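# Move wooden block from bench onto cart floor

## Task

Lift the wooden block from the bench and lay it flat on the cart's floor at the handle end, next to the profiles. The drop flap must stay open, and anything already in place must still be in place at the finish. Finish with both grippers empty, released, and withdrawn from the cart, touching nothing, with the robot upright and not leaning or fallen.

## Robot and tools

Robot: a Rainbow Robotics RB-Y1. It has a two-wheel differential base with two rear casters, a folding torso (squat, shift, pitch, yaw), a pan/tilt head, and two 7-joint arms, each with a parallel gripper. The base is 0.58 m wide. It reaches 0.10 m ahead of the wheel axle and 0.57 m behind it, and sweeps a 0.58 m radius when it spins in place. Each wrist has a camera case sticking out sideways that can strike things. Cameras: head_camera (896x504), left_wrist_camera and right_wrist_camera (644x364).

Frames: all positions are in metres. The base frame sits on the floor under the midpoint of the drive axle, with x forward, y to the left and z up. left_hand and right_hand are reported in this frame as the point between the finger pads, 0.03 m short of the fingertips. In the hand's own axes, the fingers point along -z and close along x. The odometry frame is where the base frame was at the start. base_odometry counts only wheel rotation, so slip and bumps corrupt it. Heading is in rad, positive counter-clockwise.

move: one action per call. It can have these parts:
- base: {x_m_s, turn_rad_s, for_s}. These are velocities, not positions. x_m_s is forward speed, 0.005 to 0.4 m/s in magnitude or 0, negative to reverse. turn_rad_s is turn rate, positive to the left, 0.02 to 1.509 in magnitude or 0. for_s is 0.1 to 5 s. Acceleration is 0.4 m/s² (0.5 rad/s² when turning), so the robot coasts after for_s ends. Distance is roughly speed × for_s. There is no sideways motion.
- joints: a single dict of absolute joint targets, keyed by name, covering both arms, torso, head and grippers. Angles are in rad; grippers are in m of opening, 0 to 0.1. Useful ranges: torso_squat_rad 0..1.2, torso_shift_rad -0.3..0.6, torso_pitch_rad -0.2..1.4 (positive leans forward), torso_yaw_rad ±1.5 (lift both arms outward by at least 0.2 rad first), head_pan_rad ±0.523, head_tilt_rad -0.35..1.57 (positive looks down). Left shoulder roll is 0..3.141; right shoulder roll is -3.141..0. Elbows run -2.617..0.01. Torso combinations must obey: squat+shift<=1.52, squat-shift+pitch<=1.57, shift+0.5pitch-0.4squat<=0.7, shift+0.3pitch-0.5squat<=0.39. Otherwise the torso stops partway with off_target.
- target: one hand's absolute pose {side "left"/"right", x, y, z in base frame metres (-3..3), quat_wxyz as printed in the hand lines}. It can only be combined with min_time_s. The hand follows an arc that can bow by more than 0.1 m on long moves, so break long moves into short steps. Result: reached (within 10 mm / 2°), short, or refused with a reason.
- min_time_s (0.1..8): the minimum duration for arm, head and torso motions.
- contact_limits: {left_gripper_m, right_gripper_m} in mA, 200..672.5 (the start value). Lower values soften the grip.
- cameras: a list of names, or "all"; [] returns no images. blocking: true (default) waits until everything stops; false returns after about 0.5 s.
A move with no action simply reports the state. Unknown keys make the call invalid. Out-of-range values are refused. After a refusal or an unplanned stop, the remaining calls in that reply are skipped.

wait {seconds 0..10, cameras}: passes time without commanding anything. stop {cameras}: brakes every motion. zoom_image {camera, region [x0,y0,x1,y1] pixels, at most 504x504}: enlarges the latest image. finished_scene {scene}: ends the scene. Make it the final call in its reply.

Results: a move line reads done, or the worst status among the motions. joint_status values: done, off_target (resting short, possibly still pushing), contact_stop (torso only), time_out, limit_stop_at_<name> (built-in limit or self-collision guard), not_followed (arm command held back by the arm-collision check). A contact_stop or time_out halts the whole group (torso, or that arm). Base done means the command was sent for the full time, even if the base was blocked. on_its_own lists things you did not command. lidar_m gives 12 distances, one per 30° sector, starting straight ahead and going counter-clockwise, measured in a plane 0.23 m above the floor. motor_effort is wheel effort in %; a value above about 30 at rest suggests the base is pushing on something. wheel_motors_off=1 means the drive is cut for 2 s after a stall. Joint torques, external torques and wrist force/torque are raw, offset readings, useful for spotting contact or a held load.

Gripping: command an opening at least 0.005 m narrower than the object's width. off_target or done both count as a normal grip.

Avoid: driving into furniture, since the wheels keep pushing and can spin or tip the robot. Avoid letting the upper body catch under a table edge. Do not carry loads far in front of the wheels: each arm is rated for 3 kg. Never let the arms collide or press together; this covers fingers, cases and cameras. A hard press ends the scene. Avoid contact torques that trigger a torque fault, which freezes the robot for 10 s. Avoid overheating from long stretched holds, which brakes the robot for 30 s or more. Do not drop the block, let go of it while it is moving, or slam things. Finish with the grippers open, the hands away from the cart, and the robot upright.

Each tool is called after ">>>" by a JSON object that holds its "api" and its "payload".

## Session

>>> {"api": "move", "payload": {"joints": {"head_pan_rad":0,"head_tilt_rad":0.6}, "cameras": ["head_camera"]}}

>>> {"api": "move", "payload": {"joints": {"head_pan_rad":0.52,"head_tilt_rad":0.6}, "cameras": ["head_camera"]}}

>>> {"api": "move", "payload": {"joints": {"head_pan_rad":-0.5,"head_tilt_rad":0.6}, "cameras": ["head_camera"]}}

Scene clock: 0.73 s.
Joint torques (N m): left_arm=[-1.64 -0.77 0.84 -0.52 -0.09 -0.68 -0.02] | right_arm=[-3.11 -0.55 -0.62 -1.35 -0.12 -0.56 -0.01]
External joint torques (N m): left_arm=[-0.25 -0.91 0.83 0.04 -0.09 -0.25 -0.01] | right_arm=[0.49 0.56 -0.58 0.28 -0.18 0.04 -0.02]
Motor temperatures (°C): left_arm=[30 28 31 35 34 32 37] | right_arm=[34 30 31 30 35 36 34]
Wrist force (N): left_arm=[0.0 1.6 -7.3] | right_arm=[-2.7 1.1 -4.7]
Wrist torque (N m): left_arm=[-0.31 0.17 0.08] | right_arm=[-0.11 -0.12 -0.10]
Wrist force, peak (N): left_arm=[0.1 1.7 -7.8] | right_arm=[-2.9 0.8 -5.4]
move: done
base_odometry: x=+0.000 y=+0.000 heading=+0.000
lidar_m: 0.74 1.02 1.57 4.57 1.52 1.07 1.02 1.08 1.44 3.61 1.11 0.79
base_status: not commanded
joint_positions: torso_squat_rad=+0.350 torso_shift_rad=+0.000 torso_pitch_rad=+0.000 torso_yaw_rad=+0.000 left_shoulder_pitch_rad=+0.037 left_shoulder_roll_rad=+0.004 left_shoulder_yaw_rad=-0.043 left_elbow_rad=-0.196 left_forearm_roll_rad=-0.014 left_wrist_pitch_rad=+0.002 left_hand_roll_rad=+0.027 left_gripper_m=+0.099 right_shoulder_pitch_rad=-0.040 right_shoulder_roll_rad=-0.021 right_shoulder_yaw_rad=-0.018 right_elbow_rad=-0.235 right_forearm_roll_rad=+0.049 right_wrist_pitch_rad=-0.014 right_hand_roll_rad=+0.035 right_gripper_m=+0.099 head_pan_rad=+0.000 head_tilt_rad=+0.600
joint_status: all done
wheel_motors_off: 0
motor_effort: left_wheel=+0(1) right_wheel=+1(2)
chest: x=-0.2280 y=+0.0001 z=+1.2475 quat_wxyz=(+1.000, +0.000, +0.000, +0.000) (m; base frame)
left_hand: x=-0.1598 y=+0.2200 z=+0.5653 quat_wxyz=(+0.997, +0.000, -0.079, -0.009) (m; base frame)
right_hand: x=-0.0823 y=-0.2360 z=+0.5770 quat_wxyz=(+0.989, -0.016, -0.142, +0.041) (m; base frame)
pictures: head_camera
camera_calibration:
head_camera: T_world_to_cam=[[0.00184585, -0.999504, -0.031436, 0.0450956], [-0.516616, 0.025963, -0.855823, 1.184], [0.856215, 0.0178201, -0.516312, 0.868925], [0, 0, 0, 1]] pos_world=[-0.132398, -0.00115112, 1.46335]

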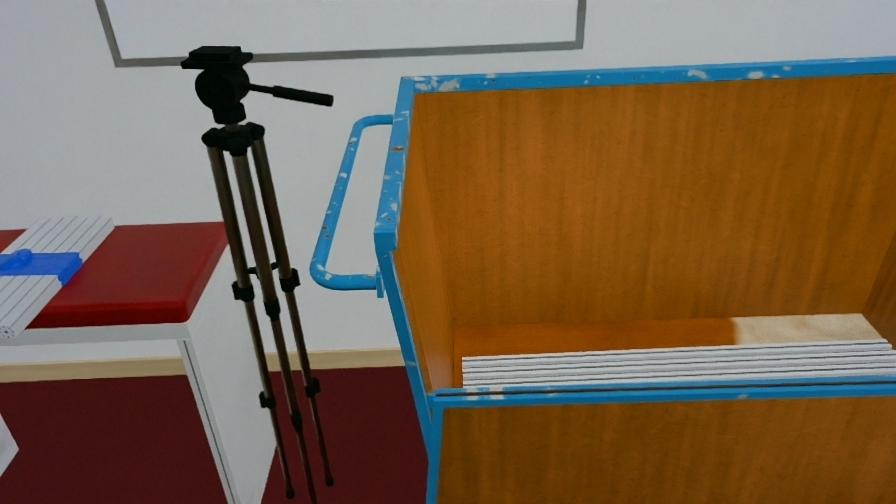

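Scene clock: 1.73 s.
Joint torques (N m): left_arm=[-1.44 -0.81 0.82 -0.47 -0.06 -0.65 -0.05] | right_arm=[-3.42 -0.39 -0.65 -1.47 0.04 -0.64 -0.01]
External joint torques (N m): left_arm=[-0.06 -0.95 0.81 0.09 -0.06 -0.22 -0.04] | right_arm=[0.18 0.73 -0.61 0.16 -0.02 -0.04 -0.03]
Motor temperatures (°C): left_arm=[30 28 31 35 34 32 37] | right_arm=[34 30 31 30 35 36 34]
Wrist force (N): left_arm=[-0.5 1.2 -8.0] | right_arm=[-2.2 1.4 -4.7]
Wrist torque (N m): left_arm=[-0.29 0.07 0.09] | right_arm=[-0.11 -0.06 -0.07]
Wrist force, peak (N): left_arm=[-0.7 1.3 -8.3] | right_arm=[-2.9 1.1 -5.3]
move: done
base_odometry: x=+0.000 y=+0.000 heading=+0.000
lidar_m: 0.74 1.04 1.56 4.56 1.52 1.07 1.02 1.07 1.43 3.60 1.09 0.77
base_status: not commanded
joint_positions: torso_squat_rad=+0.350 torso_shift_rad=+0.000 torso_pitch_rad=+0.000 torso_yaw_rad=+0.000 left_shoulder_pitch_rad=+0.037 left_shoulder_roll_rad=+0.004 left_shoulder_yaw_rad=-0.043 left_elbow_rad=-0.196 left_forearm_roll_rad=-0.014 left_wrist_pitch_rad=+0.002 left_hand_roll_rad=+0.027 left_gripper_m=+0.099 right_shoulder_pitch_rad=-0.040 right_shoulder_roll_rad=-0.021 right_shoulder_yaw_rad=-0.018 right_elbow_rad=-0.235 right_forearm_roll_rad=+0.049 right_wrist_pitch_rad=-0.014 right_hand_roll_rad=+0.035 right_gripper_m=+0.099 head_pan_rad=+0.520 head_tilt_rad=+0.600
joint_status: all done
wheel_motors_off: 0
motor_effort: left_wheel=+0(1) right_wheel=-1(2)
chest: x=-0.2280 y=+0.0001 z=+1.2475 quat_wxyz=(+1.000, +0.000, +0.000, +0.000) (m; base frame)
left_hand: x=-0.1598 y=+0.2200 z=+0.5653 quat_wxyz=(+0.997, +0.000, -0.079, -0.009) (m; base frame)
right_hand: x=-0.0823 y=-0.2360 z=+0.5770 quat_wxyz=(+0.989, -0.016, -0.142, +0.041) (m; base frame)
pictures: head_camera
camera_calibration:
head_camera: T_world_to_cam=[[0.498239, -0.866471, -0.0314037, 0.147225], [-0.461294, -0.234238, -0.855769, 1.1954], [0.734143, 0.440864, -0.516404, 0.843792], [0, 0, 0, 1]] pos_world=[-0.141388, 0.0355767, 1.46335]

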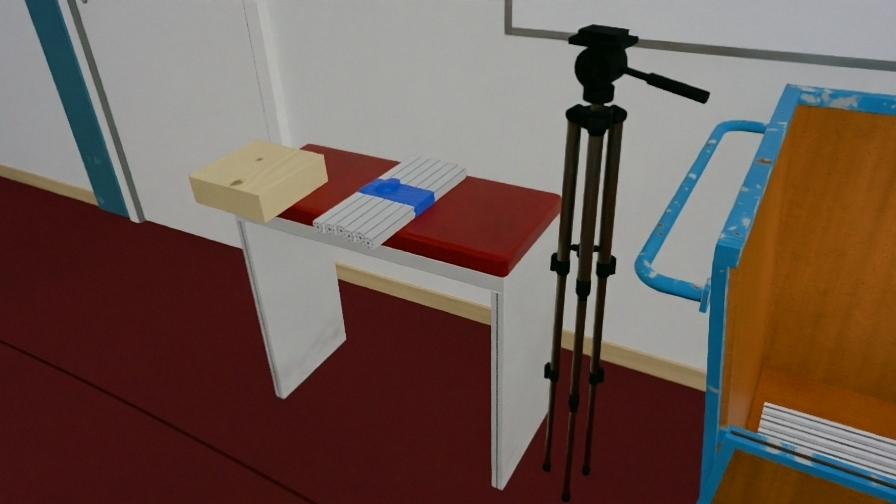

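Scene clock: 3.07 s.
Joint torques (N m): left_arm=[-1.6 -0.57 0.77 -0.38 0 -0.67 0.01] | right_arm=[-3.39 -0.75 -0.59 -1.32 -0.09 -0.54 0.05]
External joint torques (N m): left_arm=[-0.22 -0.72 0.76 0.17 0 -0.25 0.02] | right_arm=[0.21 0.37 -0.55 0.31 -0.15 0.06 0.03]
Motor temperatures (°C): left_arm=[30 28 31 35 34 32 37] | right_arm=[34 30 31 30 35 36 34]
Wrist force (N): left_arm=[0.0 1.4 -7.2] | right_arm=[-2.5 1.1 -4.9]
Wrist torque (N m): left_arm=[-0.32 0.15 0.10] | right_arm=[-0.10 -0.09 -0.09]
Wrist force, peak (N): left_arm=[0.3 1.8 -8.1] | right_arm=[-2.9 1.1 -5.5]
move: done
base_odometry: x=+0.000 y=+0.000 heading=+0.000
lidar_m: 0.74 1.02 1.57 4.56 1.51 1.08 1.01 1.09 1.44 3.62 1.09 0.78
base_status: not commanded
joint_positions: torso_squat_rad=+0.350 torso_shift_rad=+0.000 torso_pitch_rad=+0.000 torso_yaw_rad=+0.000 left_shoulder_pitch_rad=+0.037 left_shoulder_roll_rad=+0.004 left_shoulder_yaw_rad=-0.043 left_elbow_rad=-0.196 left_forearm_roll_rad=-0.014 left_wrist_pitch_rad=+0.002 left_hand_roll_rad=+0.027 left_gripper_m=+0.099 right_shoulder_pitch_rad=-0.040 right_shoulder_roll_rad=-0.021 right_shoulder_yaw_rad=-0.018 right_elbow_rad=-0.235 right_forearm_roll_rad=+0.049 right_wrist_pitch_rad=-0.014 right_hand_roll_rad=+0.035 right_gripper_m=+0.099 head_pan_rad=-0.500 head_tilt_rad=+0.600
joint_status: all done
wheel_motors_off: 0
motor_effort: left_wheel=+0(1) right_wheel=+0(1)
chest: x=-0.2280 y=+0.0001 z=+1.2475 quat_wxyz=(+1.000, +0.000, +0.000, +0.000) (m; base frame)
left_hand: x=-0.1598 y=+0.2200 z=+0.5653 quat_wxyz=(+0.997, +0.000, -0.079, -0.009) (m; base frame)
right_hand: x=-0.0823 y=-0.2360 z=+0.5770 quat_wxyz=(+0.989, -0.016, -0.142, +0.041) (m; base frame)
pictures: head_camera
camera_calibration:
head_camera: T_world_to_cam=[[-0.477517, -0.87806, -0.0314197, -0.053747], [-0.440952, 0.270428, -0.855821, 1.19955], [0.75996, -0.394815, -0.516316, 0.849156], [0, 0, 0, 1]] pos_world=[-0.142045, -0.0363253, 1.46335]

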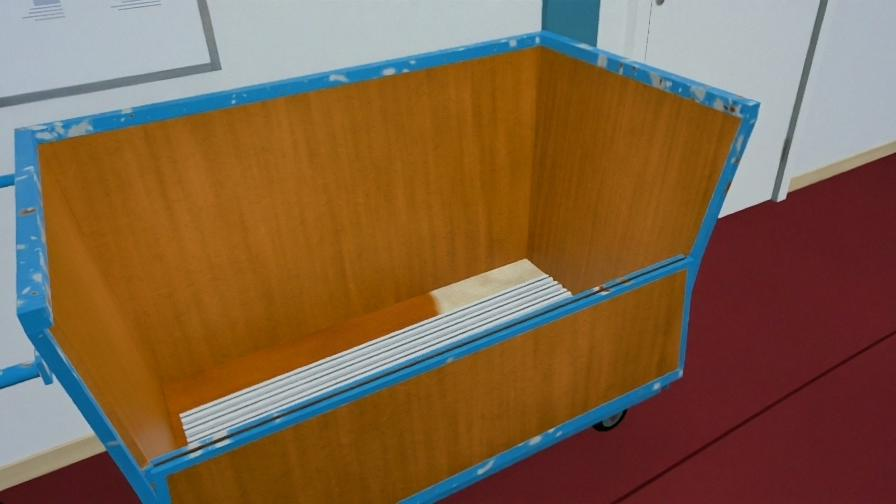

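>>> {"api": "move", "payload": {"base": {"turn_rad_s":0.8,"for_s":1.64}, "joints": {"torso_squat_rad":0.7,"torso_pitch_rad":0.6,"head_pan_rad":-0.3,"head_tilt_rad":0.4,"left_shoulder_pitch_rad":0.5,"left_shoulder_roll_rad":0.35,"left_shoulder_yaw_rad":0,"left_elbow_rad":-1.2,"right_shoulder_pitch_rad":-0.624,"right_shoulder_roll_rad":-0.488,"right_shoulder_yaw_rad":0.922,"right_elbow_rad":-1.513,"right_forearm_roll_rad":1.255,"right_wrist_pitch_rad":1.686,"right_hand_roll_rad":-1.968}, "cameras": []}}

>>> {"api": "move", "payload": {"base": {"x_m_s":0.4,"for_s":2.97}, "cameras": []}}

>>> {"api": "move", "payload": {"base": {"turn_rad_s":-0.6,"for_s":1.07}, "cameras": ["head_camera","right_wrist_camera"]}}

Scene clock: 21.30 s.
Joint torques (N m): left_arm=[13.82 5.02 3.62 0.37 -0.02 -0.46 -0.04] | right_arm=[-6.49 -2.35 -2.86 -6.86 1.49 0.65 0.33]
External joint torques (N m): left_arm=[-1.77 -1.6 0.34 -0.04 -0.05 -0.23 -0.04] | right_arm=[0.43 0.28 0.17 -0.32 -0.28 -0.09 0.28]
Motor temperatures (°C): left_arm=[30 28 31 35 34 32 37] | right_arm=[34 30 31 30 35 36 34]
Wrist force (N): left_arm=[-0.2 -0.3 -7.7] | right_arm=[-7.3 1.0 1.2]
Wrist torque (N m): left_arm=[-0.17 0.09 0.08] | right_arm=[-0.17 -0.41 -0.14]
Wrist force, peak (N): left_arm=[0.2 1.5 -8.5] | right_arm=[-7.7 1.5 1.2]
move: done
base_odometry: x=+0.000 y=+0.000 heading=+1.306
lidar_m: 2.92 2.17 1.21 1.03 1.02 1.17 1.97 3.26 0.91 0.75 0.73 1.06
base_status: done (sent for 1.63 of 1.63 s)
joint_positions: torso_squat_rad=+0.700 torso_shift_rad=+0.000 torso_pitch_rad=+0.600 torso_yaw_rad=+0.000 left_shoulder_pitch_rad=+0.500 left_shoulder_roll_rad=+0.350 left_shoulder_yaw_rad=+0.000 left_elbow_rad=-1.200 left_forearm_roll_rad=-0.014 left_wrist_pitch_rad=+0.002 left_hand_roll_rad=+0.027 left_gripper_m=+0.099 right_shoulder_pitch_rad=-0.624 right_shoulder_roll_rad=-0.488 right_shoulder_yaw_rad=+0.922 right_elbow_rad=-1.513 right_forearm_roll_rad=+1.255 right_wrist_pitch_rad=+1.686 right_hand_roll_rad=-1.968 right_gripper_m=+0.099 head_pan_rad=-0.300 head_tilt_rad=+0.400
joint_status: all done
wheel_motors_off: 0
motor_effort: left_wheel=+0(33) right_wheel=+18(54)
chest: x=-0.0532 y=+0.0001 z=+1.0713 quat_wxyz=(+0.955, +0.000, +0.296, +0.000) (m; base frame)
left_hand: x=-0.2006 y=+0.4428 z=+0.5298 quat_wxyz=(+0.984, +0.138, -0.049, -0.099) (m; base frame)
right_hand: x=+0.3299 y=-0.2497 z=+0.7500 quat_wxyz=(+0.672, -0.220, -0.672, -0.220) (m; base frame)
pictures: none
No camera images: "cameras" was empty.

Scene clock: 25.67 s.
Joint torques (N m): left_arm=[14.32 5.24 3.62 0.46 -0.08 -0.45 0.14] | right_arm=[-6.52 -2.6 -2.82 -6.81 1.68 0.72 0.29]
External joint torques (N m): left_arm=[-1.27 -1.38 0.34 0.05 -0.12 -0.22 0.14] | right_arm=[0.4 0.04 0.21 -0.27 -0.09 -0.02 0.24]
Motor temperatures (°C): left_arm=[30 28 31 35 34 32 37] | right_arm=[34 30 31 30 35 36 34]
Wrist force (N): left_arm=[0.5 -0.4 -7.9] | right_arm=[-7.1 0.7 1.3]
Wrist torque (N m): left_arm=[-0.24 0.18 0.06] | right_arm=[-0.15 -0.42 -0.14]
Wrist force, peak (N): left_arm=[0.3 -0.5 -8.3] | right_arm=[-7.7 1.3 1.4]
move: done
base_odometry: x=+0.310 y=+1.145 heading=+1.307
lidar_m: 2.33 2.90 1.61 1.35 1.36 1.55 2.63 1.15 0.84 1.19 0.60 1.36
base_status: done (sent for 2.97 of 2.97 s)
joint_positions: torso_squat_rad=+0.700 torso_shift_rad=+0.000 torso_pitch_rad=+0.600 torso_yaw_rad=+0.000 left_shoulder_pitch_rad=+0.500 left_shoulder_roll_rad=+0.350 left_shoulder_yaw_rad=+0.000 left_elbow_rad=-1.200 left_forearm_roll_rad=-0.014 left_wrist_pitch_rad=+0.002 left_hand_roll_rad=+0.027 left_gripper_m=+0.099 right_shoulder_pitch_rad=-0.624 right_shoulder_roll_rad=-0.488 right_shoulder_yaw_rad=+0.922 right_elbow_rad=-1.513 right_forearm_roll_rad=+1.255 right_wrist_pitch_rad=+1.686 right_hand_roll_rad=-1.968 right_gripper_m=+0.099 head_pan_rad=-0.300 head_tilt_rad=+0.400
joint_status: not commanded
wheel_motors_off: 0
motor_effort: left_wheel=+17(39) right_wheel=-15(48)
chest: x=-0.0532 y=+0.0001 z=+1.0713 quat_wxyz=(+0.955, +0.000, +0.296, +0.000) (m; base frame)
left_hand: x=-0.2005 y=+0.4427 z=+0.5297 quat_wxyz=(+0.984, +0.138, -0.049, -0.099) (m; base frame)
right_hand: x=+0.3299 y=-0.2497 z=+0.7500 quat_wxyz=(+0.672, -0.220, -0.672, -0.220) (m; base frame)
pictures: none
No camera images: "cameras" was empty.

Scene clock: 28.17 s.
Joint torques (N m): left_arm=[14.42 5.19 3.34 0.43 0 -0.4 0.02] | right_arm=[-6.58 -2.63 -2.71 -6.9 1.68 0.85 0.35]
External joint torques (N m): left_arm=[-1.17 -1.43 0.05 0.02 -0.03 -0.18 0.02] | right_arm=[0.34 0.01 0.32 -0.36 -0.09 0.11 0.29]
Motor temperatures (°C): left_arm=[31 28 31 35 34 32 37] | right_arm=[34 30 31 30 35 36 34]
Wrist force (N): left_arm=[0.7 0.0 -7.3] | right_arm=[-6.9 0.9 1.5]
Wrist torque (N m): left_arm=[-0.26 0.18 0.09] | right_arm=[-0.18 -0.40 -0.16]
Wrist force, peak (N): left_arm=[0.4 -0.7 -8.0] | right_arm=[-7.9 0.9 1.2]
move: done
base_odometry: x=+0.310 y=+1.145 heading=+0.739
lidar_m: 1.28 2.09 3.18 1.66 1.37 1.35 1.53 2.47 1.18 0.83 1.03 0.59
base_status: done (sent for 1.07 of 1.07 s)
joint_positions: torso_squat_rad=+0.700 torso_shift_rad=+0.000 torso_pitch_rad=+0.600 torso_yaw_rad=+0.000 left_shoulder_pitch_rad=+0.500 left_shoulder_roll_rad=+0.350 left_shoulder_yaw_rad=+0.000 left_elbow_rad=-1.200 left_forearm_roll_rad=-0.014 left_wrist_pitch_rad=+0.002 left_hand_roll_rad=+0.027 left_gripper_m=+0.099 right_shoulder_pitch_rad=-0.624 right_shoulder_roll_rad=-0.488 right_shoulder_yaw_rad=+0.922 right_elbow_rad=-1.513 right_forearm_roll_rad=+1.255 right_wrist_pitch_rad=+1.686 right_hand_roll_rad=-1.968 right_gripper_m=+0.099 head_pan_rad=-0.300 head_tilt_rad=+0.400
joint_status: not commanded
wheel_motors_off: 0
motor_effort: left_wheel=+19(41) right_wheel=-1(42)
chest: x=-0.0532 y=+0.0001 z=+1.0713 quat_wxyz=(+0.955, +0.000, +0.296, +0.000) (m; base frame)
left_hand: x=-0.2005 y=+0.4427 z=+0.5297 quat_wxyz=(+0.984, +0.138, -0.049, -0.099) (m; base frame)
right_hand: x=+0.3299 y=-0.2497 z=+0.7500 quat_wxyz=(+0.672, -0.220, -0.672, -0.220) (m; base frame)
pictures: head_camera, right_wrist_camera
camera_calibration:
head_camera: T_world_to_cam=[[-0.254682, -0.957228, 0.137301, -0.149103], [-0.790442, 0.124274, -0.599798, 0.847319], [0.55708, -0.261286, -0.788284, 0.866587], [0, 0, 0, 1]] pos_world=[0.149025, -0.0215975, 1.21181]
right_wrist_camera: T_world_to_cam=[[0.00517278, -0.0387643, -0.999235, 0.736821], [0.100458, 0.994214, -0.0380495, 0.27076], [0.994928, -0.100184, 0.00903702, -0.287807], [0, 0, 0, 1]] pos_world=[0.255335, -0.269465, 0.749161]

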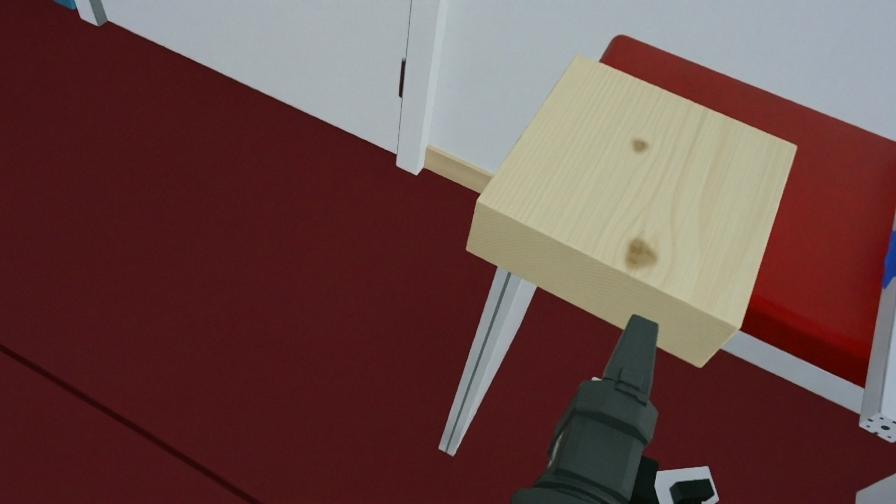

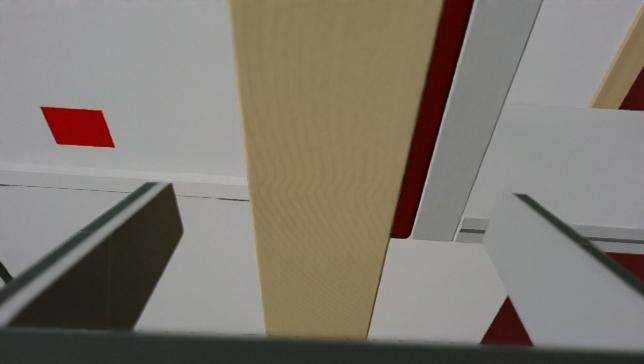

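>>> {"api": "move", "payload": {"target": {"side":"right","x":0.352,"y":-0.221,"z":0.75,"quat_wxyz":[0.6642,-0.2424,-0.6642,-0.2424]}, "cameras": []}}

>>> {"api": "move", "payload": {"target": {"side":"right","x":0.44,"y":-0.295,"z":0.75,"quat_wxyz":[0.6642,-0.2424,-0.6642,-0.2424]}, "min_time_s": 1.5, "cameras": ["head_camera","right_wrist_camera"]}}

Scene clock: 33.33 s.
Joint torques (N m): left_arm=[14.09 5.15 3.46 0.58 -0.02 -0.47 -0.1] | right_arm=[-9.06 -0.67 -4.32 -6.46 1.58 0.99 0.11]
External joint torques (N m): left_arm=[-1.49 -1.47 0.18 0.17 -0.06 -0.24 -0.1] | right_arm=[-0.05 0.02 -1.66 0.14 -0.21 0.3 0.06]
Motor temperatures (°C): left_arm=[31 28 31 35 34 32 37] | right_arm=[34 30 31 30 35 36 34]
Wrist force (N): left_arm=[-0.1 -1.1 -7.5] | right_arm=[-7.6 0.6 1.5]
Wrist torque (N m): left_arm=[-0.09 0.10 0.06] | right_arm=[-0.12 -0.45 -0.12]
Wrist force, peak (N): left_arm=[0.3 0.3 -8.2] | right_arm=[-7.8 1.2 1.5]
move: done
base_odometry: x=+0.310 y=+1.145 heading=+0.739
lidar_m: 1.26 2.10 3.18 1.66 1.37 1.36 1.53 2.47 1.18 0.83 1.03 0.58
base_status: not commanded
joint_positions: torso_squat_rad=+0.700 torso_shift_rad=+0.000 torso_pitch_rad=+0.600 torso_yaw_rad=+0.000 left_shoulder_pitch_rad=+0.500 left_shoulder_roll_rad=+0.350 left_shoulder_yaw_rad=+0.000 left_elbow_rad=-1.200 left_forearm_roll_rad=-0.014 left_wrist_pitch_rad=+0.002 left_hand_roll_rad=+0.027 left_gripper_m=+0.099 right_shoulder_pitch_rad=-0.731 right_shoulder_roll_rad=-0.352 right_shoulder_yaw_rad=+0.889 right_elbow_rad=-1.361 right_forearm_roll_rad=+1.237 right_wrist_pitch_rad=+1.715 right_hand_roll_rad=-1.937 right_gripper_m=+0.099 head_pan_rad=-0.300 head_tilt_rad=+0.400
joint_status: all done
wheel_motors_off: 0
motor_effort: left_wheel=+20(20) right_wheel=-3(3)
chest: x=-0.0532 y=+0.0001 z=+1.0713 quat_wxyz=(+0.955, +0.000, +0.296, +0.000) (m; base frame)
left_hand: x=-0.2006 y=+0.4427 z=+0.5297 quat_wxyz=(+0.984, +0.138, -0.049, -0.099) (m; base frame)
right_hand: x=+0.3518 y=-0.2208 z=+0.7502 quat_wxyz=(+0.665, -0.242, -0.664, -0.242) (m; base frame)
right_hand_status: reached (checked arc, planned for 0.5 s): 0 mm and 0.1 deg off.
pictures: none
No camera images: "cameras" was empty.

Scene clock: 35.17 s.
Joint torques (N m): left_arm=[14.44 5.38 3.64 0.58 0 -0.4 -0.03] | right_arm=[-14.56 -8.37 -6.71 -4.09 0.57 -0.12 -0.25]
External joint torques (N m): left_arm=[-1.15 -1.24 0.35 0.17 -0.03 -0.17 -0.03] | right_arm=[-2.09 -3.18 -2.64 1.63 -1.14 -0.97 -0.3]
Motor temperatures (°C): left_arm=[31 28 31 35 34 32 37] | right_arm=[34 30 31 30 35 36 34]
Wrist force (N): left_arm=[-0.2 0.0 -7.8] | right_arm=[-2.7 -0.8 10.7]
Wrist torque (N m): left_arm=[-0.25 0.09 0.07] | right_arm=[-0.34 -0.66 -0.11]
Wrist force, peak (N): left_arm=[0.6 -1.0 -8.0] | right_arm=[-2.0 -0.2 13.7]
move: done
base_odometry: x=+0.310 y=+1.145 heading=+0.739
lidar_m: 1.29 2.10 3.20 1.67 1.36 1.35 1.52 2.47 1.19 0.84 1.03 0.58
base_status: not commanded
joint_positions: torso_squat_rad=+0.700 torso_shift_rad=+0.000 torso_pitch_rad=+0.600 torso_yaw_rad=+0.000 left_shoulder_pitch_rad=+0.500 left_shoulder_roll_rad=+0.350 left_shoulder_yaw_rad=+0.000 left_elbow_rad=-1.200 left_forearm_roll_rad=-0.014 left_wrist_pitch_rad=+0.002 left_hand_roll_rad=+0.027 left_gripper_m=+0.099 right_shoulder_pitch_rad=-0.872 right_shoulder_roll_rad=-0.474 right_shoulder_yaw_rad=+0.769 right_elbow_rad=-1.176 right_forearm_roll_rad=+1.092 right_wrist_pitch_rad=+1.479 right_hand_roll_rad=-2.031 right_gripper_m=+0.099 head_pan_rad=-0.300 head_tilt_rad=+0.400
joint_status: all done
wheel_motors_off: 0
motor_effort: left_wheel=+21(21) right_wheel=+0(3)
chest: x=-0.0533 y=+0.0001 z=+1.0713 quat_wxyz=(+0.955, +0.000, +0.296, +0.000) (m; base frame)
left_hand: x=-0.2006 y=+0.4427 z=+0.5297 quat_wxyz=(+0.984, +0.138, -0.049, -0.099) (m; base frame)
right_hand: x=+0.4390 y=-0.2945 z=+0.7504 quat_wxyz=(+0.666, -0.241, -0.663, -0.242) (m; base frame)
right_hand_status: reached (checked arc, planned for 1.5 s): 1 mm and 0.2 deg off.
pictures: head_camera, right_wrist_camera
camera_calibration:
head_camera: T_world_to_cam=[[-0.25463, -0.957238, 0.137325, -0.14907], [-0.790379, 0.124183, -0.5999, 0.84734], [0.557194, -0.261291, -0.788202, 0.866552], [0, 0, 0, 1]] pos_world=[0.148925, -0.0214978, 1.21181]
right_wrist_camera: T_world_to_cam=[[-0.00167422, -0.036939, -0.999316, 0.738511], [0.165105, 0.985593, -0.0367084, 0.272407], [0.986275, -0.165053, 0.00444871, -0.4128], [0, 0, 0, 1]] pos_world=[0.363395, -0.309336, 0.749842]

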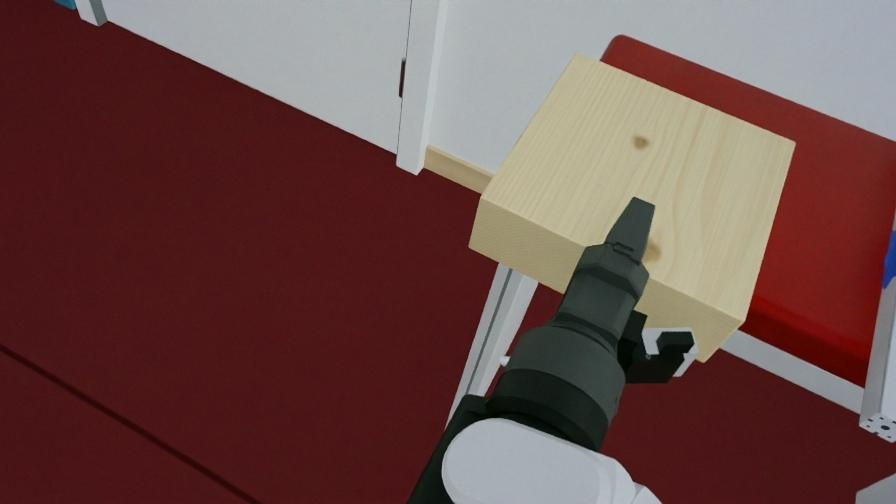

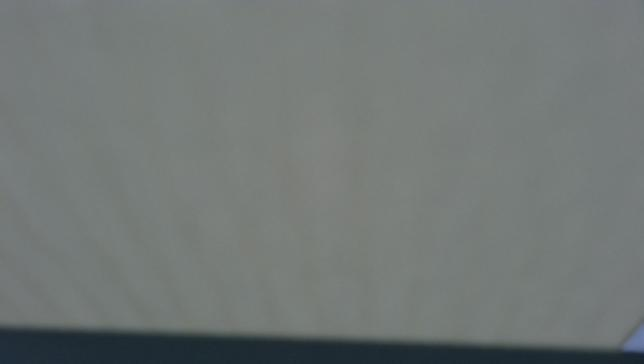

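>>> {"api": "move", "payload": {"target": {"side":"right","x":0.436,"y":-0.291,"z":0.75,"quat_wxyz":[0.6642,-0.2424,-0.6642,-0.2424]}, "cameras": []}}

>>> {"api": "move", "payload": {"joints": {"right_gripper_m":0.04}, "cameras": ["right_wrist_camera"]}}

>>> {"api": "move", "payload": {"joints": {"torso_squat_rad":0.62}, "min_time_s": 1.2, "cameras": ["head_camera"]}}

Scene clock: 37.60 s.
Joint torques (N m): left_arm=[14.34 5.17 3.65 0.58 -0.08 -0.52 -0.05] | right_arm=[-12.99 -5.23 -4.39 -5.62 1.44 0.78 -0.2]
External joint torques (N m): left_arm=[-1.24 -1.45 0.37 0.17 -0.11 -0.29 -0.05] | right_arm=[-0.61 -0.27 -0.39 0.11 -0.27 -0.07 -0.25]
Motor temperatures (°C): left_arm=[31 28 31 35 34 32 37] | right_arm=[34 30 31 30 35 36 34]
Wrist force (N): left_arm=[0.0 -0.6 -7.0] | right_arm=[-7.0 0.3 1.5]
Wrist torque (N m): left_arm=[-0.14 0.11 0.11] | right_arm=[-0.09 -0.39 -0.14]
Wrist force, peak (N): left_arm=[0.1 -0.2 -8.3] | right_arm=[-3.7 -0.3 10.8]
move: done
base_odometry: x=+0.310 y=+1.145 heading=+0.739
lidar_m: 1.29 2.11 3.18 1.65 1.35 1.35 1.53 2.46 1.18 0.83 1.04 0.60
base_status: not commanded
joint_positions: torso_squat_rad=+0.700 torso_shift_rad=+0.000 torso_pitch_rad=+0.600 torso_yaw_rad=+0.000 left_shoulder_pitch_rad=+0.500 left_shoulder_roll_rad=+0.350 left_shoulder_yaw_rad=+0.000 left_elbow_rad=-1.200 left_forearm_roll_rad=-0.014 left_wrist_pitch_rad=+0.002 left_hand_roll_rad=+0.027 left_gripper_m=+0.099 right_shoulder_pitch_rad=-0.870 right_shoulder_roll_rad=-0.465 right_shoulder_yaw_rad=+0.774 right_elbow_rad=-1.176 right_forearm_roll_rad=+1.100 right_wrist_pitch_rad=+1.491 right_hand_roll_rad=-2.031 right_gripper_m=+0.099 head_pan_rad=-0.300 head_tilt_rad=+0.400
joint_status: all done
wheel_motors_off: 0
motor_effort: left_wheel=+20(21) right_wheel=+0(5)
chest: x=-0.0533 y=+0.0001 z=+1.0713 quat_wxyz=(+0.955, +0.000, +0.296, +0.000) (m; base frame)
left_hand: x=-0.2006 y=+0.4427 z=+0.5297 quat_wxyz=(+0.984, +0.138, -0.049, -0.099) (m; base frame)
right_hand: x=+0.4360 y=-0.2909 z=+0.7499 quat_wxyz=(+0.664, -0.242, -0.664, -0.242) (m; base frame)
right_hand_status: reached (checked arc, planned for 0.1 s): 0 mm and 0.0 deg off.
pictures: none
No camera images: "cameras" was empty.

Scene clock: 38.77 s.
Joint torques (N m): left_arm=[14.23 5.45 3.65 0.46 -0.11 -0.49 -0.16] | right_arm=[-7.71 -5.16 -4.63 -1.28 -4.28 -3.19 -0.01]
External joint torques (N m): left_arm=[-1.33 -1.16 0.37 0.07 -0.14 -0.26 -0.16] | right_arm=[4.72 -0.19 -0.62 4.46 -5.99 -4.04 -0.06]
Motor temperatures (°C): left_arm=[31 28 31 35 34 32 37] | right_arm=[34 30 31 30 35 36 34]
Wrist force (N): left_arm=[0.1 -0.4 -7.9] | right_arm=[17.2 -3.6 20.7]
Wrist torque (N m): left_arm=[-0.18 0.12 0.08] | right_arm=[-0.20 -1.96 -0.43]
Wrist force, peak (N): left_arm=[-0.1 -0.3 -8.0] | right_arm=[21.6 -4.1 20.7]
move: off_target
base_odometry: x=+0.310 y=+1.145 heading=+0.739
lidar_m: 1.28 2.10 3.19 1.65 1.37 1.35 1.53 2.46 1.18 0.83 1.04 0.59
base_status: not commanded
joint_positions: torso_squat_rad=+0.700 torso_shift_rad=+0.000 torso_pitch_rad=+0.599 torso_yaw_rad=+0.000 left_shoulder_pitch_rad=+0.500 left_shoulder_roll_rad=+0.350 left_shoulder_yaw_rad=+0.000 left_elbow_rad=-1.200 left_forearm_roll_rad=-0.014 left_wrist_pitch_rad=+0.002 left_hand_roll_rad=+0.027 left_gripper_m=+0.099 right_shoulder_pitch_rad=-0.871 right_shoulder_roll_rad=-0.465 right_shoulder_yaw_rad=+0.774 right_elbow_rad=-1.177 right_forearm_roll_rad=+1.102 right_wrist_pitch_rad=+1.492 right_hand_roll_rad=-2.032 right_gripper_m=+0.075 head_pan_rad=-0.300 head_tilt_rad=+0.400
joint_status: right_gripper_m off_target (ended at +0.075, target +0.040)
wheel_motors_off: 0
motor_effort: left_wheel=+21(22) right_wheel=+1(4)
chest: x=-0.0538 y=+0.0002 z=+1.0714 quat_wxyz=(+0.955, +0.000, +0.295, +0.000) (m; base frame)
left_hand: x=-0.2005 y=+0.4427 z=+0.5296 quat_wxyz=(+0.984, +0.138, -0.050, -0.099) (m; base frame)
right_hand: x=+0.4364 y=-0.2904 z=+0.7517 quat_wxyz=(+0.663, -0.242, -0.666, -0.243) (m; base frame)
pictures: right_wrist_camera
camera_calibration:
right_wrist_camera: T_world_to_cam=[[0.00518836, -0.0391862, -0.999218, 0.736252], [0.16661, 0.985299, -0.0377752, 0.268919], [0.986009, -0.166284, 0.0116409, -0.415146], [0, 0, 0, 1]] pos_world=[0.360713, -0.305147, 0.750668]

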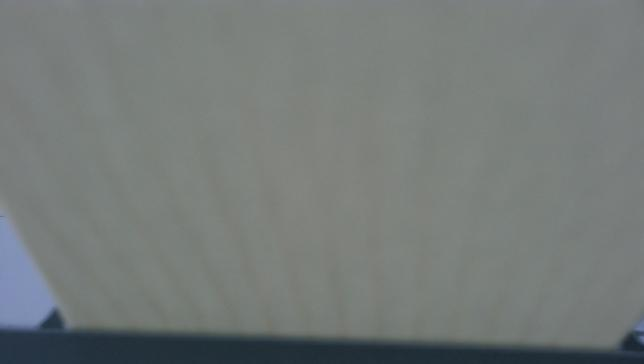

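Scene clock: 40.27 s.
Joint torques (N m): left_arm=[14.45 5.07 3.64 0.6 -0.02 -0.45 -0.02] | right_arm=[-21 -8.51 -5.19 -8.8 7.63 4.08 0.13]
External joint torques (N m): left_arm=[-1.16 -1.55 0.35 0.18 -0.05 -0.23 -0.02] | right_arm=[-8.69 -3.58 -1.21 -3.07 5.93 3.22 0.08]
Motor temperatures (°C): left_arm=[31 28 31 35 34 32 37] | right_arm=[34 30 31 30 35 36 34]
Wrist force (N): left_arm=[-0.1 -0.3 -7.6] | right_arm=[-28.4 1.1 1.6]
Wrist torque (N m): left_arm=[-0.24 0.13 0.07] | right_arm=[-0.06 1.56 0.09]
Wrist force, peak (N): left_arm=[0.6 -0.6 -8.0] | right_arm=[-30.4 0.9 2.3]
move: done
base_odometry: x=+0.310 y=+1.145 heading=+0.739
lidar_m: 1.29 2.10 3.18 1.66 1.38 1.36 1.53 2.47 1.18 0.84 1.03 0.59
base_status: not commanded
joint_positions: torso_squat_rad=+0.620 torso_shift_rad=+0.000 torso_pitch_rad=+0.601 torso_yaw_rad=+0.000 left_shoulder_pitch_rad=+0.500 left_shoulder_roll_rad=+0.350 left_shoulder_yaw_rad=+0.000 left_elbow_rad=-1.200 left_forearm_roll_rad=-0.014 left_wrist_pitch_rad=+0.002 left_hand_roll_rad=+0.027 left_gripper_m=+0.099 right_shoulder_pitch_rad=-0.868 right_shoulder_roll_rad=-0.464 right_shoulder_yaw_rad=+0.774 right_elbow_rad=-1.175 right_forearm_roll_rad=+1.099 right_wrist_pitch_rad=+1.490 right_hand_roll_rad=-2.032 right_gripper_m=+0.074 head_pan_rad=-0.300 head_tilt_rad=+0.400
joint_status: all done
wheel_motors_off: 0
motor_effort: left_wheel=+19(22) right_wheel=+0(5)
chest: x=-0.0528 y=+0.0000 z=+1.1054 quat_wxyz=(+0.955, +0.000, +0.296, +0.000) (m; base frame)
left_hand: x=-0.2007 y=+0.4428 z=+0.5641 quat_wxyz=(+0.984, +0.138, -0.048, -0.099) (m; base frame)
right_hand: x=+0.4352 y=-0.2911 z=+0.7819 quat_wxyz=(+0.666, -0.243, -0.662, -0.242) (m; base frame)
pictures: head_camera
camera_calibration:
head_camera: T_world_to_cam=[[-0.2545, -0.957269, 0.137351, -0.153791], [-0.791052, 0.124368, -0.598973, 0.867208], [0.556296, -0.26109, -0.788902, 0.893844], [0, 0, 0, 1]] pos_world=[0.149625, -0.0216978, 1.24571]

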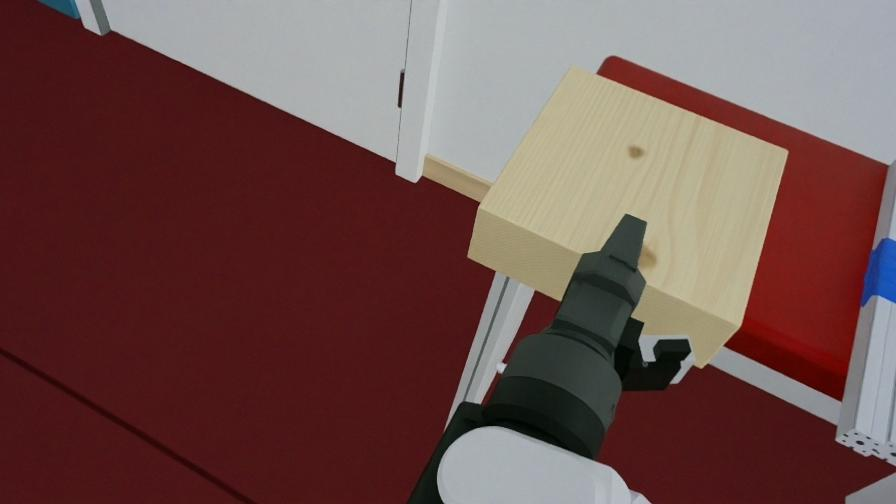

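>>> {"api": "move", "payload": {"base": {"x_m_s":-0.3,"for_s":1.2}, "joints": {"torso_squat_rad":0.1,"head_pan_rad":0,"head_tilt_rad":0.6}, "cameras": []}}

>>> {"api": "move", "payload": {"target": {"side":"right","x":0.40,"y":-0.18,"z":0.95,"quat_wxyz":[0.985,0,0,-0.174]}, "min_time_s": 2, "cameras": ["head_camera"]}}

>>> {"api": "move", "payload": {"target": {"side":"right","x":0.38,"y":-0.09,"z":0.95,"quat_wxyz":[0.924,0,0,0.383]}, "min_time_s": 1.5, "cameras": []}}

>>> {"api": "move", "payload": {"target": {"side":"right","x":0.37,"y":0.03,"z":1.04,"quat_wxyz":[0.7071,0,0,0.7071]}, "min_time_s": 2, "cameras": ["head_camera"]}}

Scene clock: 45.93 s.
Joint torques (N m): left_arm=[14.06 5.13 3.68 0.38 0.03 -0.45 -0.05] | right_arm=[-22.71 -9.33 -5.67 -9.16 7.97 4.15 0.04]
External joint torques (N m): left_arm=[-1.55 -1.49 0.4 -0.05 0 -0.22 -0.05] | right_arm=[-10.4 -4.4 -1.7 -3.43 6.26 3.3 -0.01]
Motor temperatures (°C): left_arm=[31 28 31 35 34 32 37] | right_arm=[34 30 31 30 36 36 34]
Wrist force (N): left_arm=[0.5 -0.7 -7.8] | right_arm=[-28.8 1.8 1.3]
Wrist torque (N m): left_arm=[-0.19 0.21 0.09] | right_arm=[-0.15 1.54 0.11]
Wrist force, peak (N): left_arm=[0.6 -0.5 -8.6] | right_arm=[-30.5 2.5 0.4]
move: done
base_odometry: x=+0.044 y=+0.903 heading=+0.738
lidar_m: 1.62 2.63 2.54 1.34 1.10 1.08 1.23 1.98 1.72 1.13 0.92 0.92
base_status: done (sent for 1.2 of 1.2 s)
joint_positions: torso_squat_rad=+0.100 torso_shift_rad=+0.000 torso_pitch_rad=+0.601 torso_yaw_rad=+0.000 left_shoulder_pitch_rad=+0.500 left_shoulder_roll_rad=+0.350 left_shoulder_yaw_rad=+0.000 left_elbow_rad=-1.200 left_forearm_roll_rad=-0.014 left_wrist_pitch_rad=+0.002 left_hand_roll_rad=+0.027 left_gripper_m=+0.099 right_shoulder_pitch_rad=-0.868 right_shoulder_roll_rad=-0.464 right_shoulder_yaw_rad=+0.774 right_elbow_rad=-1.175 right_forearm_roll_rad=+1.099 right_wrist_pitch_rad=+1.490 right_hand_roll_rad=-2.032 right_gripper_m=+0.074 head_pan_rad=+0.000 head_tilt_rad=+0.600
joint_status: all done
wheel_motors_off: 0
motor_effort: left_wheel=-9(31) right_wheel=+10(38)
chest: x=-0.0527 y=-0.0001 z=+1.2322 quat_wxyz=(+0.955, +0.000, +0.296, +0.000) (m; base frame)
left_hand: x=-0.2007 y=+0.4428 z=+0.6910 quat_wxyz=(+0.984, +0.138, -0.048, -0.099) (m; base frame)
right_hand: x=+0.4351 y=-0.2912 z=+0.9084 quat_wxyz=(+0.666, -0.243, -0.662, -0.242) (m; base frame)
pictures: none
No camera images: "cameras" was empty.

Scene clock: 48.40 s.
Joint torques (N m): left_arm=[13.99 5.06 3.7 0.41 -0.09 -0.38 0.03] | right_arm=[-26.32 -11.54 -9.28 -10.94 0.1 0.15 -0.17]
External joint torques (N m): left_arm=[-1.61 -1.57 0.41 -0.01 -0.12 -0.15 0.03] | right_arm=[-8.45 -3.48 -3.42 -4.49 -0.11 0.17 -0.17]
Motor temperatures (°C): left_arm=[31 28 31 35 34 32 37] | right_arm=[34 30 31 30 36 36 34]
Wrist force (N): left_arm=[0.6 -0.5 -7.8] | right_arm=[-0.8 2.2 -26.4]
Wrist torque (N m): left_arm=[-0.19 0.20 0.08] | right_arm=[-0.25 0.00 -0.07]
Wrist force, peak (N): left_arm=[0.1 -0.8 -8.5] | right_arm=[-34.3 3.2 4.6]
move: done
base_odometry: x=+0.044 y=+0.903 heading=+0.738
lidar_m: 1.62 2.64 2.55 1.32 1.10 1.08 1.22 1.97 1.72 1.13 0.91 0.92
base_status: not commanded
joint_positions: torso_squat_rad=+0.100 torso_shift_rad=+0.000 torso_pitch_rad=+0.601 torso_yaw_rad=+0.000 left_shoulder_pitch_rad=+0.500 left_shoulder_roll_rad=+0.350 left_shoulder_yaw_rad=+0.000 left_elbow_rad=-1.200 left_forearm_roll_rad=-0.014 left_wrist_pitch_rad=+0.002 left_hand_roll_rad=+0.027 left_gripper_m=+0.099 right_shoulder_pitch_rad=-1.194 right_shoulder_roll_rad=-0.616 right_shoulder_yaw_rad=+0.274 right_elbow_rad=-1.543 right_forearm_roll_rad=-0.702 right_wrist_pitch_rad=+1.919 right_hand_roll_rad=-0.953 right_gripper_m=+0.074 head_pan_rad=+0.000 head_tilt_rad=+0.600
joint_status: all done
wheel_motors_off: 0
motor_effort: left_wheel=-10(10) right_wheel=+8(12)
chest: x=-0.0528 y=+0.0000 z=+1.2322 quat_wxyz=(+0.955, +0.000, +0.296, +0.000) (m; base frame)
left_hand: x=-0.2007 y=+0.4428 z=+0.6909 quat_wxyz=(+0.984, +0.138, -0.049, -0.099) (m; base frame)
right_hand: x=+0.3990 y=-0.1808 z=+0.9492 quat_wxyz=(+0.985, +0.000, -0.001, -0.175) (m; base frame)
right_hand_status: reached (checked arc, planned for 2.0 s): 2 mm and 0.2 deg off.
pictures: head_camera
camera_calibration:
head_camera: T_world_to_cam=[[-0.0162622, -0.999498, -0.0271914, 0.0379369], [-0.910034, 0.0260617, -0.413714, 0.69595], [0.414215, 0.0180172, -0.910001, 1.17286], [0, 0, 0, 1]] pos_world=[0.148141, -0.00135132, 1.35626]

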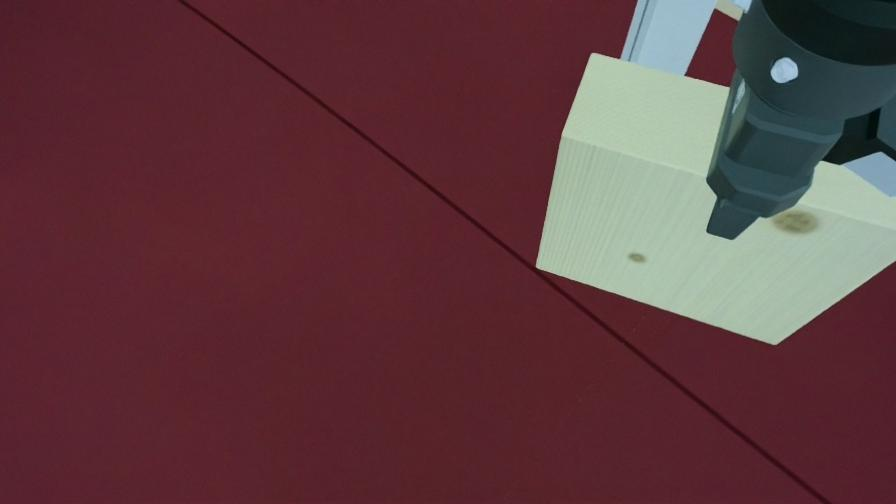

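Scene clock: 50.23 s.
Joint torques (N m): left_arm=[13.92 5.29 3.7 0.35 0.01 -0.47 -0.1] | right_arm=[-28.9 -5.49 -10.25 -9.86 -0.09 0.26 -0.08]
External joint torques (N m): left_arm=[-1.69 -1.34 0.41 -0.07 -0.02 -0.24 -0.1] | right_arm=[-9.8 0.14 -3.09 -4.22 -0.32 0.31 -0.07]
Motor temperatures (°C): left_arm=[31 28 31 35 34 32 37] | right_arm=[34 30 31 30 36 36 34]
Wrist force (N): left_arm=[0.7 -1.0 -7.8] | right_arm=[0.1 0.6 -26.6]
Wrist torque (N m): left_arm=[-0.16 0.23 0.10] | right_arm=[-0.42 -0.01 -0.09]
Wrist force, peak (N): left_arm=[0.2 -0.6 -8.3] | right_arm=[0.8 -1.4 -28.0]
move: done
base_odometry: x=+0.044 y=+0.903 heading=+0.738
lidar_m: 1.62 2.63 2.55 1.31 1.09 1.08 1.23 1.97 1.71 1.11 0.92 0.93
base_status: not commanded
joint_positions: torso_squat_rad=+0.100 torso_shift_rad=+0.000 torso_pitch_rad=+0.601 torso_yaw_rad=+0.000 left_shoulder_pitch_rad=+0.500 left_shoulder_roll_rad=+0.350 left_shoulder_yaw_rad=+0.000 left_elbow_rad=-1.200 left_forearm_roll_rad=-0.014 left_wrist_pitch_rad=+0.002 left_hand_roll_rad=+0.027 left_gripper_m=+0.099 right_shoulder_pitch_rad=-1.359 right_shoulder_roll_rad=-0.597 right_shoulder_yaw_rad=+0.604 right_elbow_rad=-1.543 right_forearm_roll_rad=-0.857 right_wrist_pitch_rad=+1.828 right_hand_roll_rad=-0.146 right_gripper_m=+0.074 head_pan_rad=+0.000 head_tilt_rad=+0.600
joint_status: all done
wheel_motors_off: 0
motor_effort: left_wheel=-10(10) right_wheel=+10(12)
chest: x=-0.0528 y=+0.0000 z=+1.2322 quat_wxyz=(+0.955, +0.000, +0.296, +0.000) (m; base frame)
left_hand: x=-0.2007 y=+0.4428 z=+0.6909 quat_wxyz=(+0.984, +0.138, -0.049, -0.099) (m; base frame)
right_hand: x=+0.3792 y=-0.0906 z=+0.9488 quat_wxyz=(+0.925, -0.001, +0.000, +0.381) (m; base frame)
right_hand_status: reached (checked arc, planned for 1.5 s): 2 mm and 0.3 deg off.
pictures: none
No camera images: "cameras" was empty.

Scene clock: 52.57 s.
Joint torques (N m): left_arm=[13.73 5.05 3.41 0.45 -0.12 -0.46 0.09] | right_arm=[-32.72 -3.05 -10.4 -7.44 -0.2 0.28 0.25]
External joint torques (N m): left_arm=[-1.87 -1.57 0.12 0.03 -0.15 -0.24 0.09] | right_arm=[-11.02 0.87 -2.92 -2.82 -0.42 0.36 0.25]
Motor temperatures (°C): left_arm=[31 28 31 35 34 32 37] | right_arm=[35 30 31 30 36 36 34]
Wrist force (N): left_arm=[0.6 0.0 -7.9] | right_arm=[-0.2 1.3 -26.9]
Wrist torque (N m): left_arm=[-0.28 0.15 0.07] | right_arm=[-0.38 -0.04 -0.09]
Wrist force, peak (N): left_arm=[0.9 -0.5 -8.2] | right_arm=[0.5 0.7 -27.5]
move: done
base_odometry: x=+0.044 y=+0.903 heading=+0.738
lidar_m: 1.61 2.63 2.54 1.33 1.10 1.09 1.22 1.96 1.71 1.12 0.92 0.93
base_status: not commanded
joint_positions: torso_squat_rad=+0.100 torso_shift_rad=+0.000 torso_pitch_rad=+0.601 torso_yaw_rad=+0.000 left_shoulder_pitch_rad=+0.500 left_shoulder_roll_rad=+0.350 left_shoulder_yaw_rad=+0.000 left_elbow_rad=-1.200 left_forearm_roll_rad=-0.014 left_wrist_pitch_rad=+0.002 left_hand_roll_rad=+0.027 left_gripper_m=+0.099 right_shoulder_pitch_rad=-1.745 right_shoulder_roll_rad=-0.393 right_shoulder_yaw_rad=+0.741 right_elbow_rad=-1.358 right_forearm_roll_rad=-1.022 right_wrist_pitch_rad=+1.915 right_hand_roll_rad=+0.397 right_gripper_m=+0.074 head_pan_rad=+0.000 head_tilt_rad=+0.600
joint_status: all done
wheel_motors_off: 0
motor_effort: left_wheel=-9(11) right_wheel=+10(12)
chest: x=-0.0528 y=+0.0000 z=+1.2322 quat_wxyz=(+0.955, +0.000, +0.296, +0.000) (m; base frame)
left_hand: x=-0.2007 y=+0.4428 z=+0.6909 quat_wxyz=(+0.984, +0.138, -0.049, -0.099) (m; base frame)
right_hand: x=+0.3694 y=+0.0294 z=+1.0388 quat_wxyz=(+0.708, +0.000, +0.000, +0.707) (m; base frame)
right_hand_status: reached (checked arc, planned for 2.0 s): 1 mm and 0.1 deg off.
pictures: head_camera
camera_calibration:
head_camera: T_world_to_cam=[[-0.0163022, -0.9995, -0.0270999, 0.0379189], [-0.910033, 0.0260602, -0.413716, 0.69595], [0.414215, 0.0179173, -0.910002, 1.17286], [0, 0, 0, 1]] pos_world=[0.14814, -0.00125107, 1.35626]

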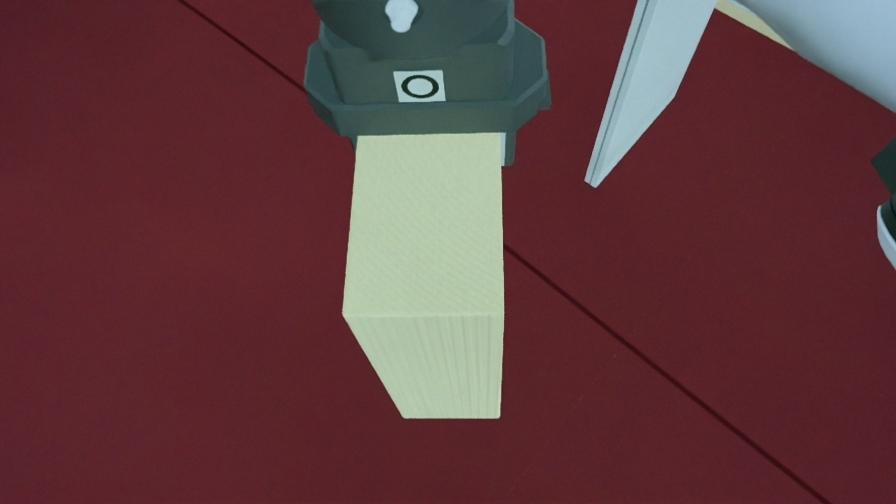

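>>> {"api": "move", "payload": {"base": {"turn_rad_s":-0.8,"for_s":2.67}, "joints": {"left_shoulder_roll_rad":0.25}, "cameras": []}}

>>> {"api": "move", "payload": {"base": {"x_m_s":0.38,"for_s":3.16}, "cameras": []}}

>>> {"api": "move", "payload": {"base": {"turn_rad_s":0.7,"for_s":2.0}, "cameras": ["head_camera"]}}

Scene clock: 60.03 s.
Joint torques (N m): left_arm=[14.05 4.32 4.16 0.18 -0.03 -0.53 -0.05] | right_arm=[-32.06 -3.17 -10.12 -7.92 -0.18 0.35 0.11]
External joint torques (N m): left_arm=[-1.47 -1.31 1.35 0.01 -0.06 -0.26 -0.04] | right_arm=[-10.35 0.76 -2.64 -3.3 -0.4 0.42 0.11]
Motor temperatures (°C): left_arm=[31 28 31 35 34 32 37] | right_arm=[35 30 32 30 36 36 34]
Wrist force (N): left_arm=[0.8 -0.7 -7.6] | right_arm=[0.5 0.8 -26.5]
Wrist torque (N m): left_arm=[-0.17 0.25 0.09] | right_arm=[-0.41 0.03 -0.09]
Wrist force, peak (N): left_arm=[0.3 0.0 -8.5] | right_arm=[0.5 0.6 -27.4]
move: done
base_odometry: x=+0.044 y=+0.903 heading=-1.395
lidar_m: 1.79 1.07 0.92 0.94 0.92 2.39 2.89 1.40 1.11 1.10 1.18 1.80
base_status: done (sent for 2.67 of 2.67 s)
joint_positions: torso_squat_rad=+0.100 torso_shift_rad=+0.000 torso_pitch_rad=+0.601 torso_yaw_rad=+0.000 left_shoulder_pitch_rad=+0.500 left_shoulder_roll_rad=+0.250 left_shoulder_yaw_rad=+0.000 left_elbow_rad=-1.200 left_forearm_roll_rad=-0.014 left_wrist_pitch_rad=+0.002 left_hand_roll_rad=+0.027 left_gripper_m=+0.099 right_shoulder_pitch_rad=-1.745 right_shoulder_roll_rad=-0.393 right_shoulder_yaw_rad=+0.741 right_elbow_rad=-1.358 right_forearm_roll_rad=-1.022 right_wrist_pitch_rad=+1.915 right_hand_roll_rad=+0.397 right_gripper_m=+0.074 head_pan_rad=+0.000 head_tilt_rad=+0.600
joint_status: all done
wheel_motors_off: 0
motor_effort: left_wheel=+16(48) right_wheel=+1(45)
chest: x=-0.0528 y=+0.0001 z=+1.2322 quat_wxyz=(+0.955, +0.000, +0.296, +0.000) (m; base frame)
left_hand: x=-0.2080 y=+0.3967 z=+0.6782 quat_wxyz=(+0.990, +0.118, -0.053, -0.054) (m; base frame)
right_hand: x=+0.3695 y=+0.0294 z=+1.0388 quat_wxyz=(+0.708, +0.000, +0.000, +0.707) (m; base frame)
pictures: none
No camera images: "cameras" was empty.

Scene clock: 64.50 s.
Joint torques (N m): left_arm=[14.76 4.31 4.13 0.28 -0.08 -0.55 -0.03] | right_arm=[-31.9 -3.47 -11.05 -8.01 -0.24 0.27 0.09]
External joint torques (N m): left_arm=[-0.76 -1.32 1.32 0.11 -0.11 -0.28 -0.03] | right_arm=[-10.19 0.45 -3.57 -3.4 -0.46 0.34 0.09]
Motor temperatures (°C): left_arm=[31 28 31 35 34 32 37] | right_arm=[35 30 32 30 36 36 34]
Wrist force (N): left_arm=[0.3 -0.4 -8.2] | right_arm=[0.0 0.6 -26.3]
Wrist torque (N m): left_arm=[-0.20 0.17 0.07] | right_arm=[-0.35 -0.02 -0.09]
Wrist force, peak (N): left_arm=[0.6 -0.1 -8.6] | right_arm=[0.3 0.4 -27.9]
move: done
base_odometry: x=+0.255 y=-0.282 heading=-1.394
lidar_m: 3.42 0.66 0.52 0.51 0.57 1.70 3.28 1.60 1.28 1.27 1.37 2.10
base_status: done (sent for 3.17 of 3.17 s)
joint_positions: torso_squat_rad=+0.100 torso_shift_rad=+0.000 torso_pitch_rad=+0.601 torso_yaw_rad=+0.000 left_shoulder_pitch_rad=+0.500 left_shoulder_roll_rad=+0.250 left_shoulder_yaw_rad=+0.000 left_elbow_rad=-1.200 left_forearm_roll_rad=-0.014 left_wrist_pitch_rad=+0.002 left_hand_roll_rad=+0.027 left_gripper_m=+0.099 right_shoulder_pitch_rad=-1.745 right_shoulder_roll_rad=-0.392 right_shoulder_yaw_rad=+0.741 right_elbow_rad=-1.358 right_forearm_roll_rad=-1.022 right_wrist_pitch_rad=+1.915 right_hand_roll_rad=+0.397 right_gripper_m=+0.074 head_pan_rad=+0.000 head_tilt_rad=+0.600
joint_status: not commanded
wheel_motors_off: 0
motor_effort: left_wheel=+11(48) right_wheel=-13(38)
chest: x=-0.0528 y=+0.0001 z=+1.2322 quat_wxyz=(+0.955, +0.000, +0.296, +0.000) (m; base frame)
left_hand: x=-0.2079 y=+0.3967 z=+0.6782 quat_wxyz=(+0.990, +0.118, -0.053, -0.054) (m; base frame)
right_hand: x=+0.3695 y=+0.0295 z=+1.0388 quat_wxyz=(+0.708, +0.000, +0.000, +0.707) (m; base frame)
pictures: none
No camera images: "cameras" was empty.

Scene clock: 68.23 s.
Joint torques (N m): left_arm=[14.31 4.17 4.04 0.28 0.02 -0.54 -0.1] | right_arm=[-31.61 -3.74 -10.81 -8 -0.22 0.31 0.02]
External joint torques (N m): left_arm=[-1.21 -1.47 1.23 0.11 -0.01 -0.26 -0.09] | right_arm=[-9.9 0.19 -3.33 -3.39 -0.44 0.39 0.02]
Motor temperatures (°C): left_arm=[31 28 31 35 34 32 37] | right_arm=[35 30 32 30 36 36 34]
Wrist force (N): left_arm=[0.4 -0.1 -7.0] | right_arm=[-0.6 0.9 -26.7]
Wrist torque (N m): left_arm=[-0.21 0.21 0.07] | right_arm=[-0.37 -0.01 -0.09]
Wrist force, peak (N): left_arm=[0.4 -0.3 -8.4] | right_arm=[-1.5 0.3 -27.4]
move: done
base_odometry: x=+0.255 y=-0.282 heading=+0.006
lidar_m: 0.52 0.54 1.07 4.69 1.83 1.31 1.25 1.31 1.75 4.48 0.77 0.54
base_status: done (sent for 2 of 2 s)
joint_positions: torso_squat_rad=+0.100 torso_shift_rad=+0.000 torso_pitch_rad=+0.601 torso_yaw_rad=+0.000 left_shoulder_pitch_rad=+0.500 left_shoulder_roll_rad=+0.250 left_shoulder_yaw_rad=+0.000 left_elbow_rad=-1.200 left_forearm_roll_rad=-0.014 left_wrist_pitch_rad=+0.002 left_hand_roll_rad=+0.027 left_gripper_m=+0.099 right_shoulder_pitch_rad=-1.745 right_shoulder_roll_rad=-0.392 right_shoulder_yaw_rad=+0.741 right_elbow_rad=-1.358 right_forearm_roll_rad=-1.022 right_wrist_pitch_rad=+1.915 right_hand_roll_rad=+0.397 right_gripper_m=+0.074 head_pan_rad=+0.000 head_tilt_rad=+0.600
joint_status: not commanded
wheel_motors_off: 0
motor_effort: left_wheel=+2(40) right_wheel=+16(37)
chest: x=-0.0528 y=+0.0001 z=+1.2322 quat_wxyz=(+0.955, +0.000, +0.296, +0.000) (m; base frame)
left_hand: x=-0.2079 y=+0.3967 z=+0.6782 quat_wxyz=(+0.990, +0.118, -0.053, -0.054) (m; base frame)
right_hand: x=+0.3695 y=+0.0295 z=+1.0388 quat_wxyz=(+0.708, +0.000, +0.000, +0.707) (m; base frame)
pictures: head_camera
camera_calibration:
head_camera: T_world_to_cam=[[-0.0163459, -0.999502, -0.0270099, 0.037801], [-0.910032, 0.0260628, -0.413718, 0.695912], [0.414216, 0.0178173, -0.910004, 1.17277], [0, 0, 0, 1]] pos_world=[0.14814, -0.00125081, 1.35616]

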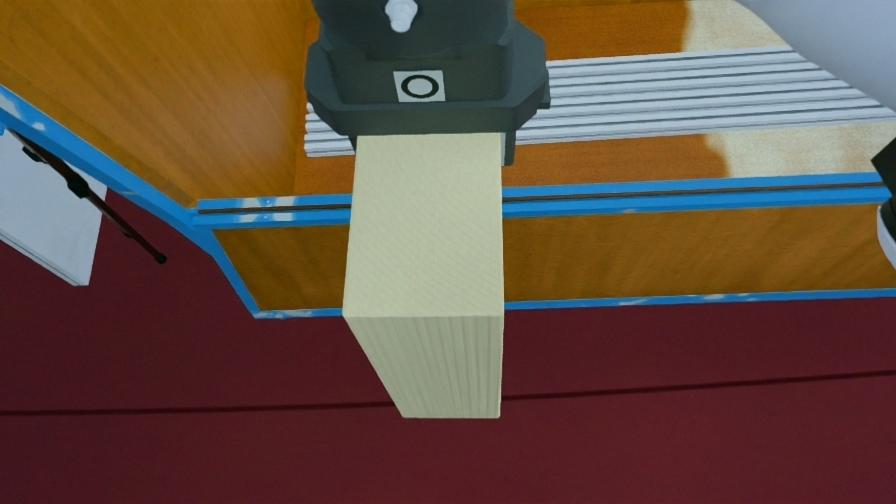

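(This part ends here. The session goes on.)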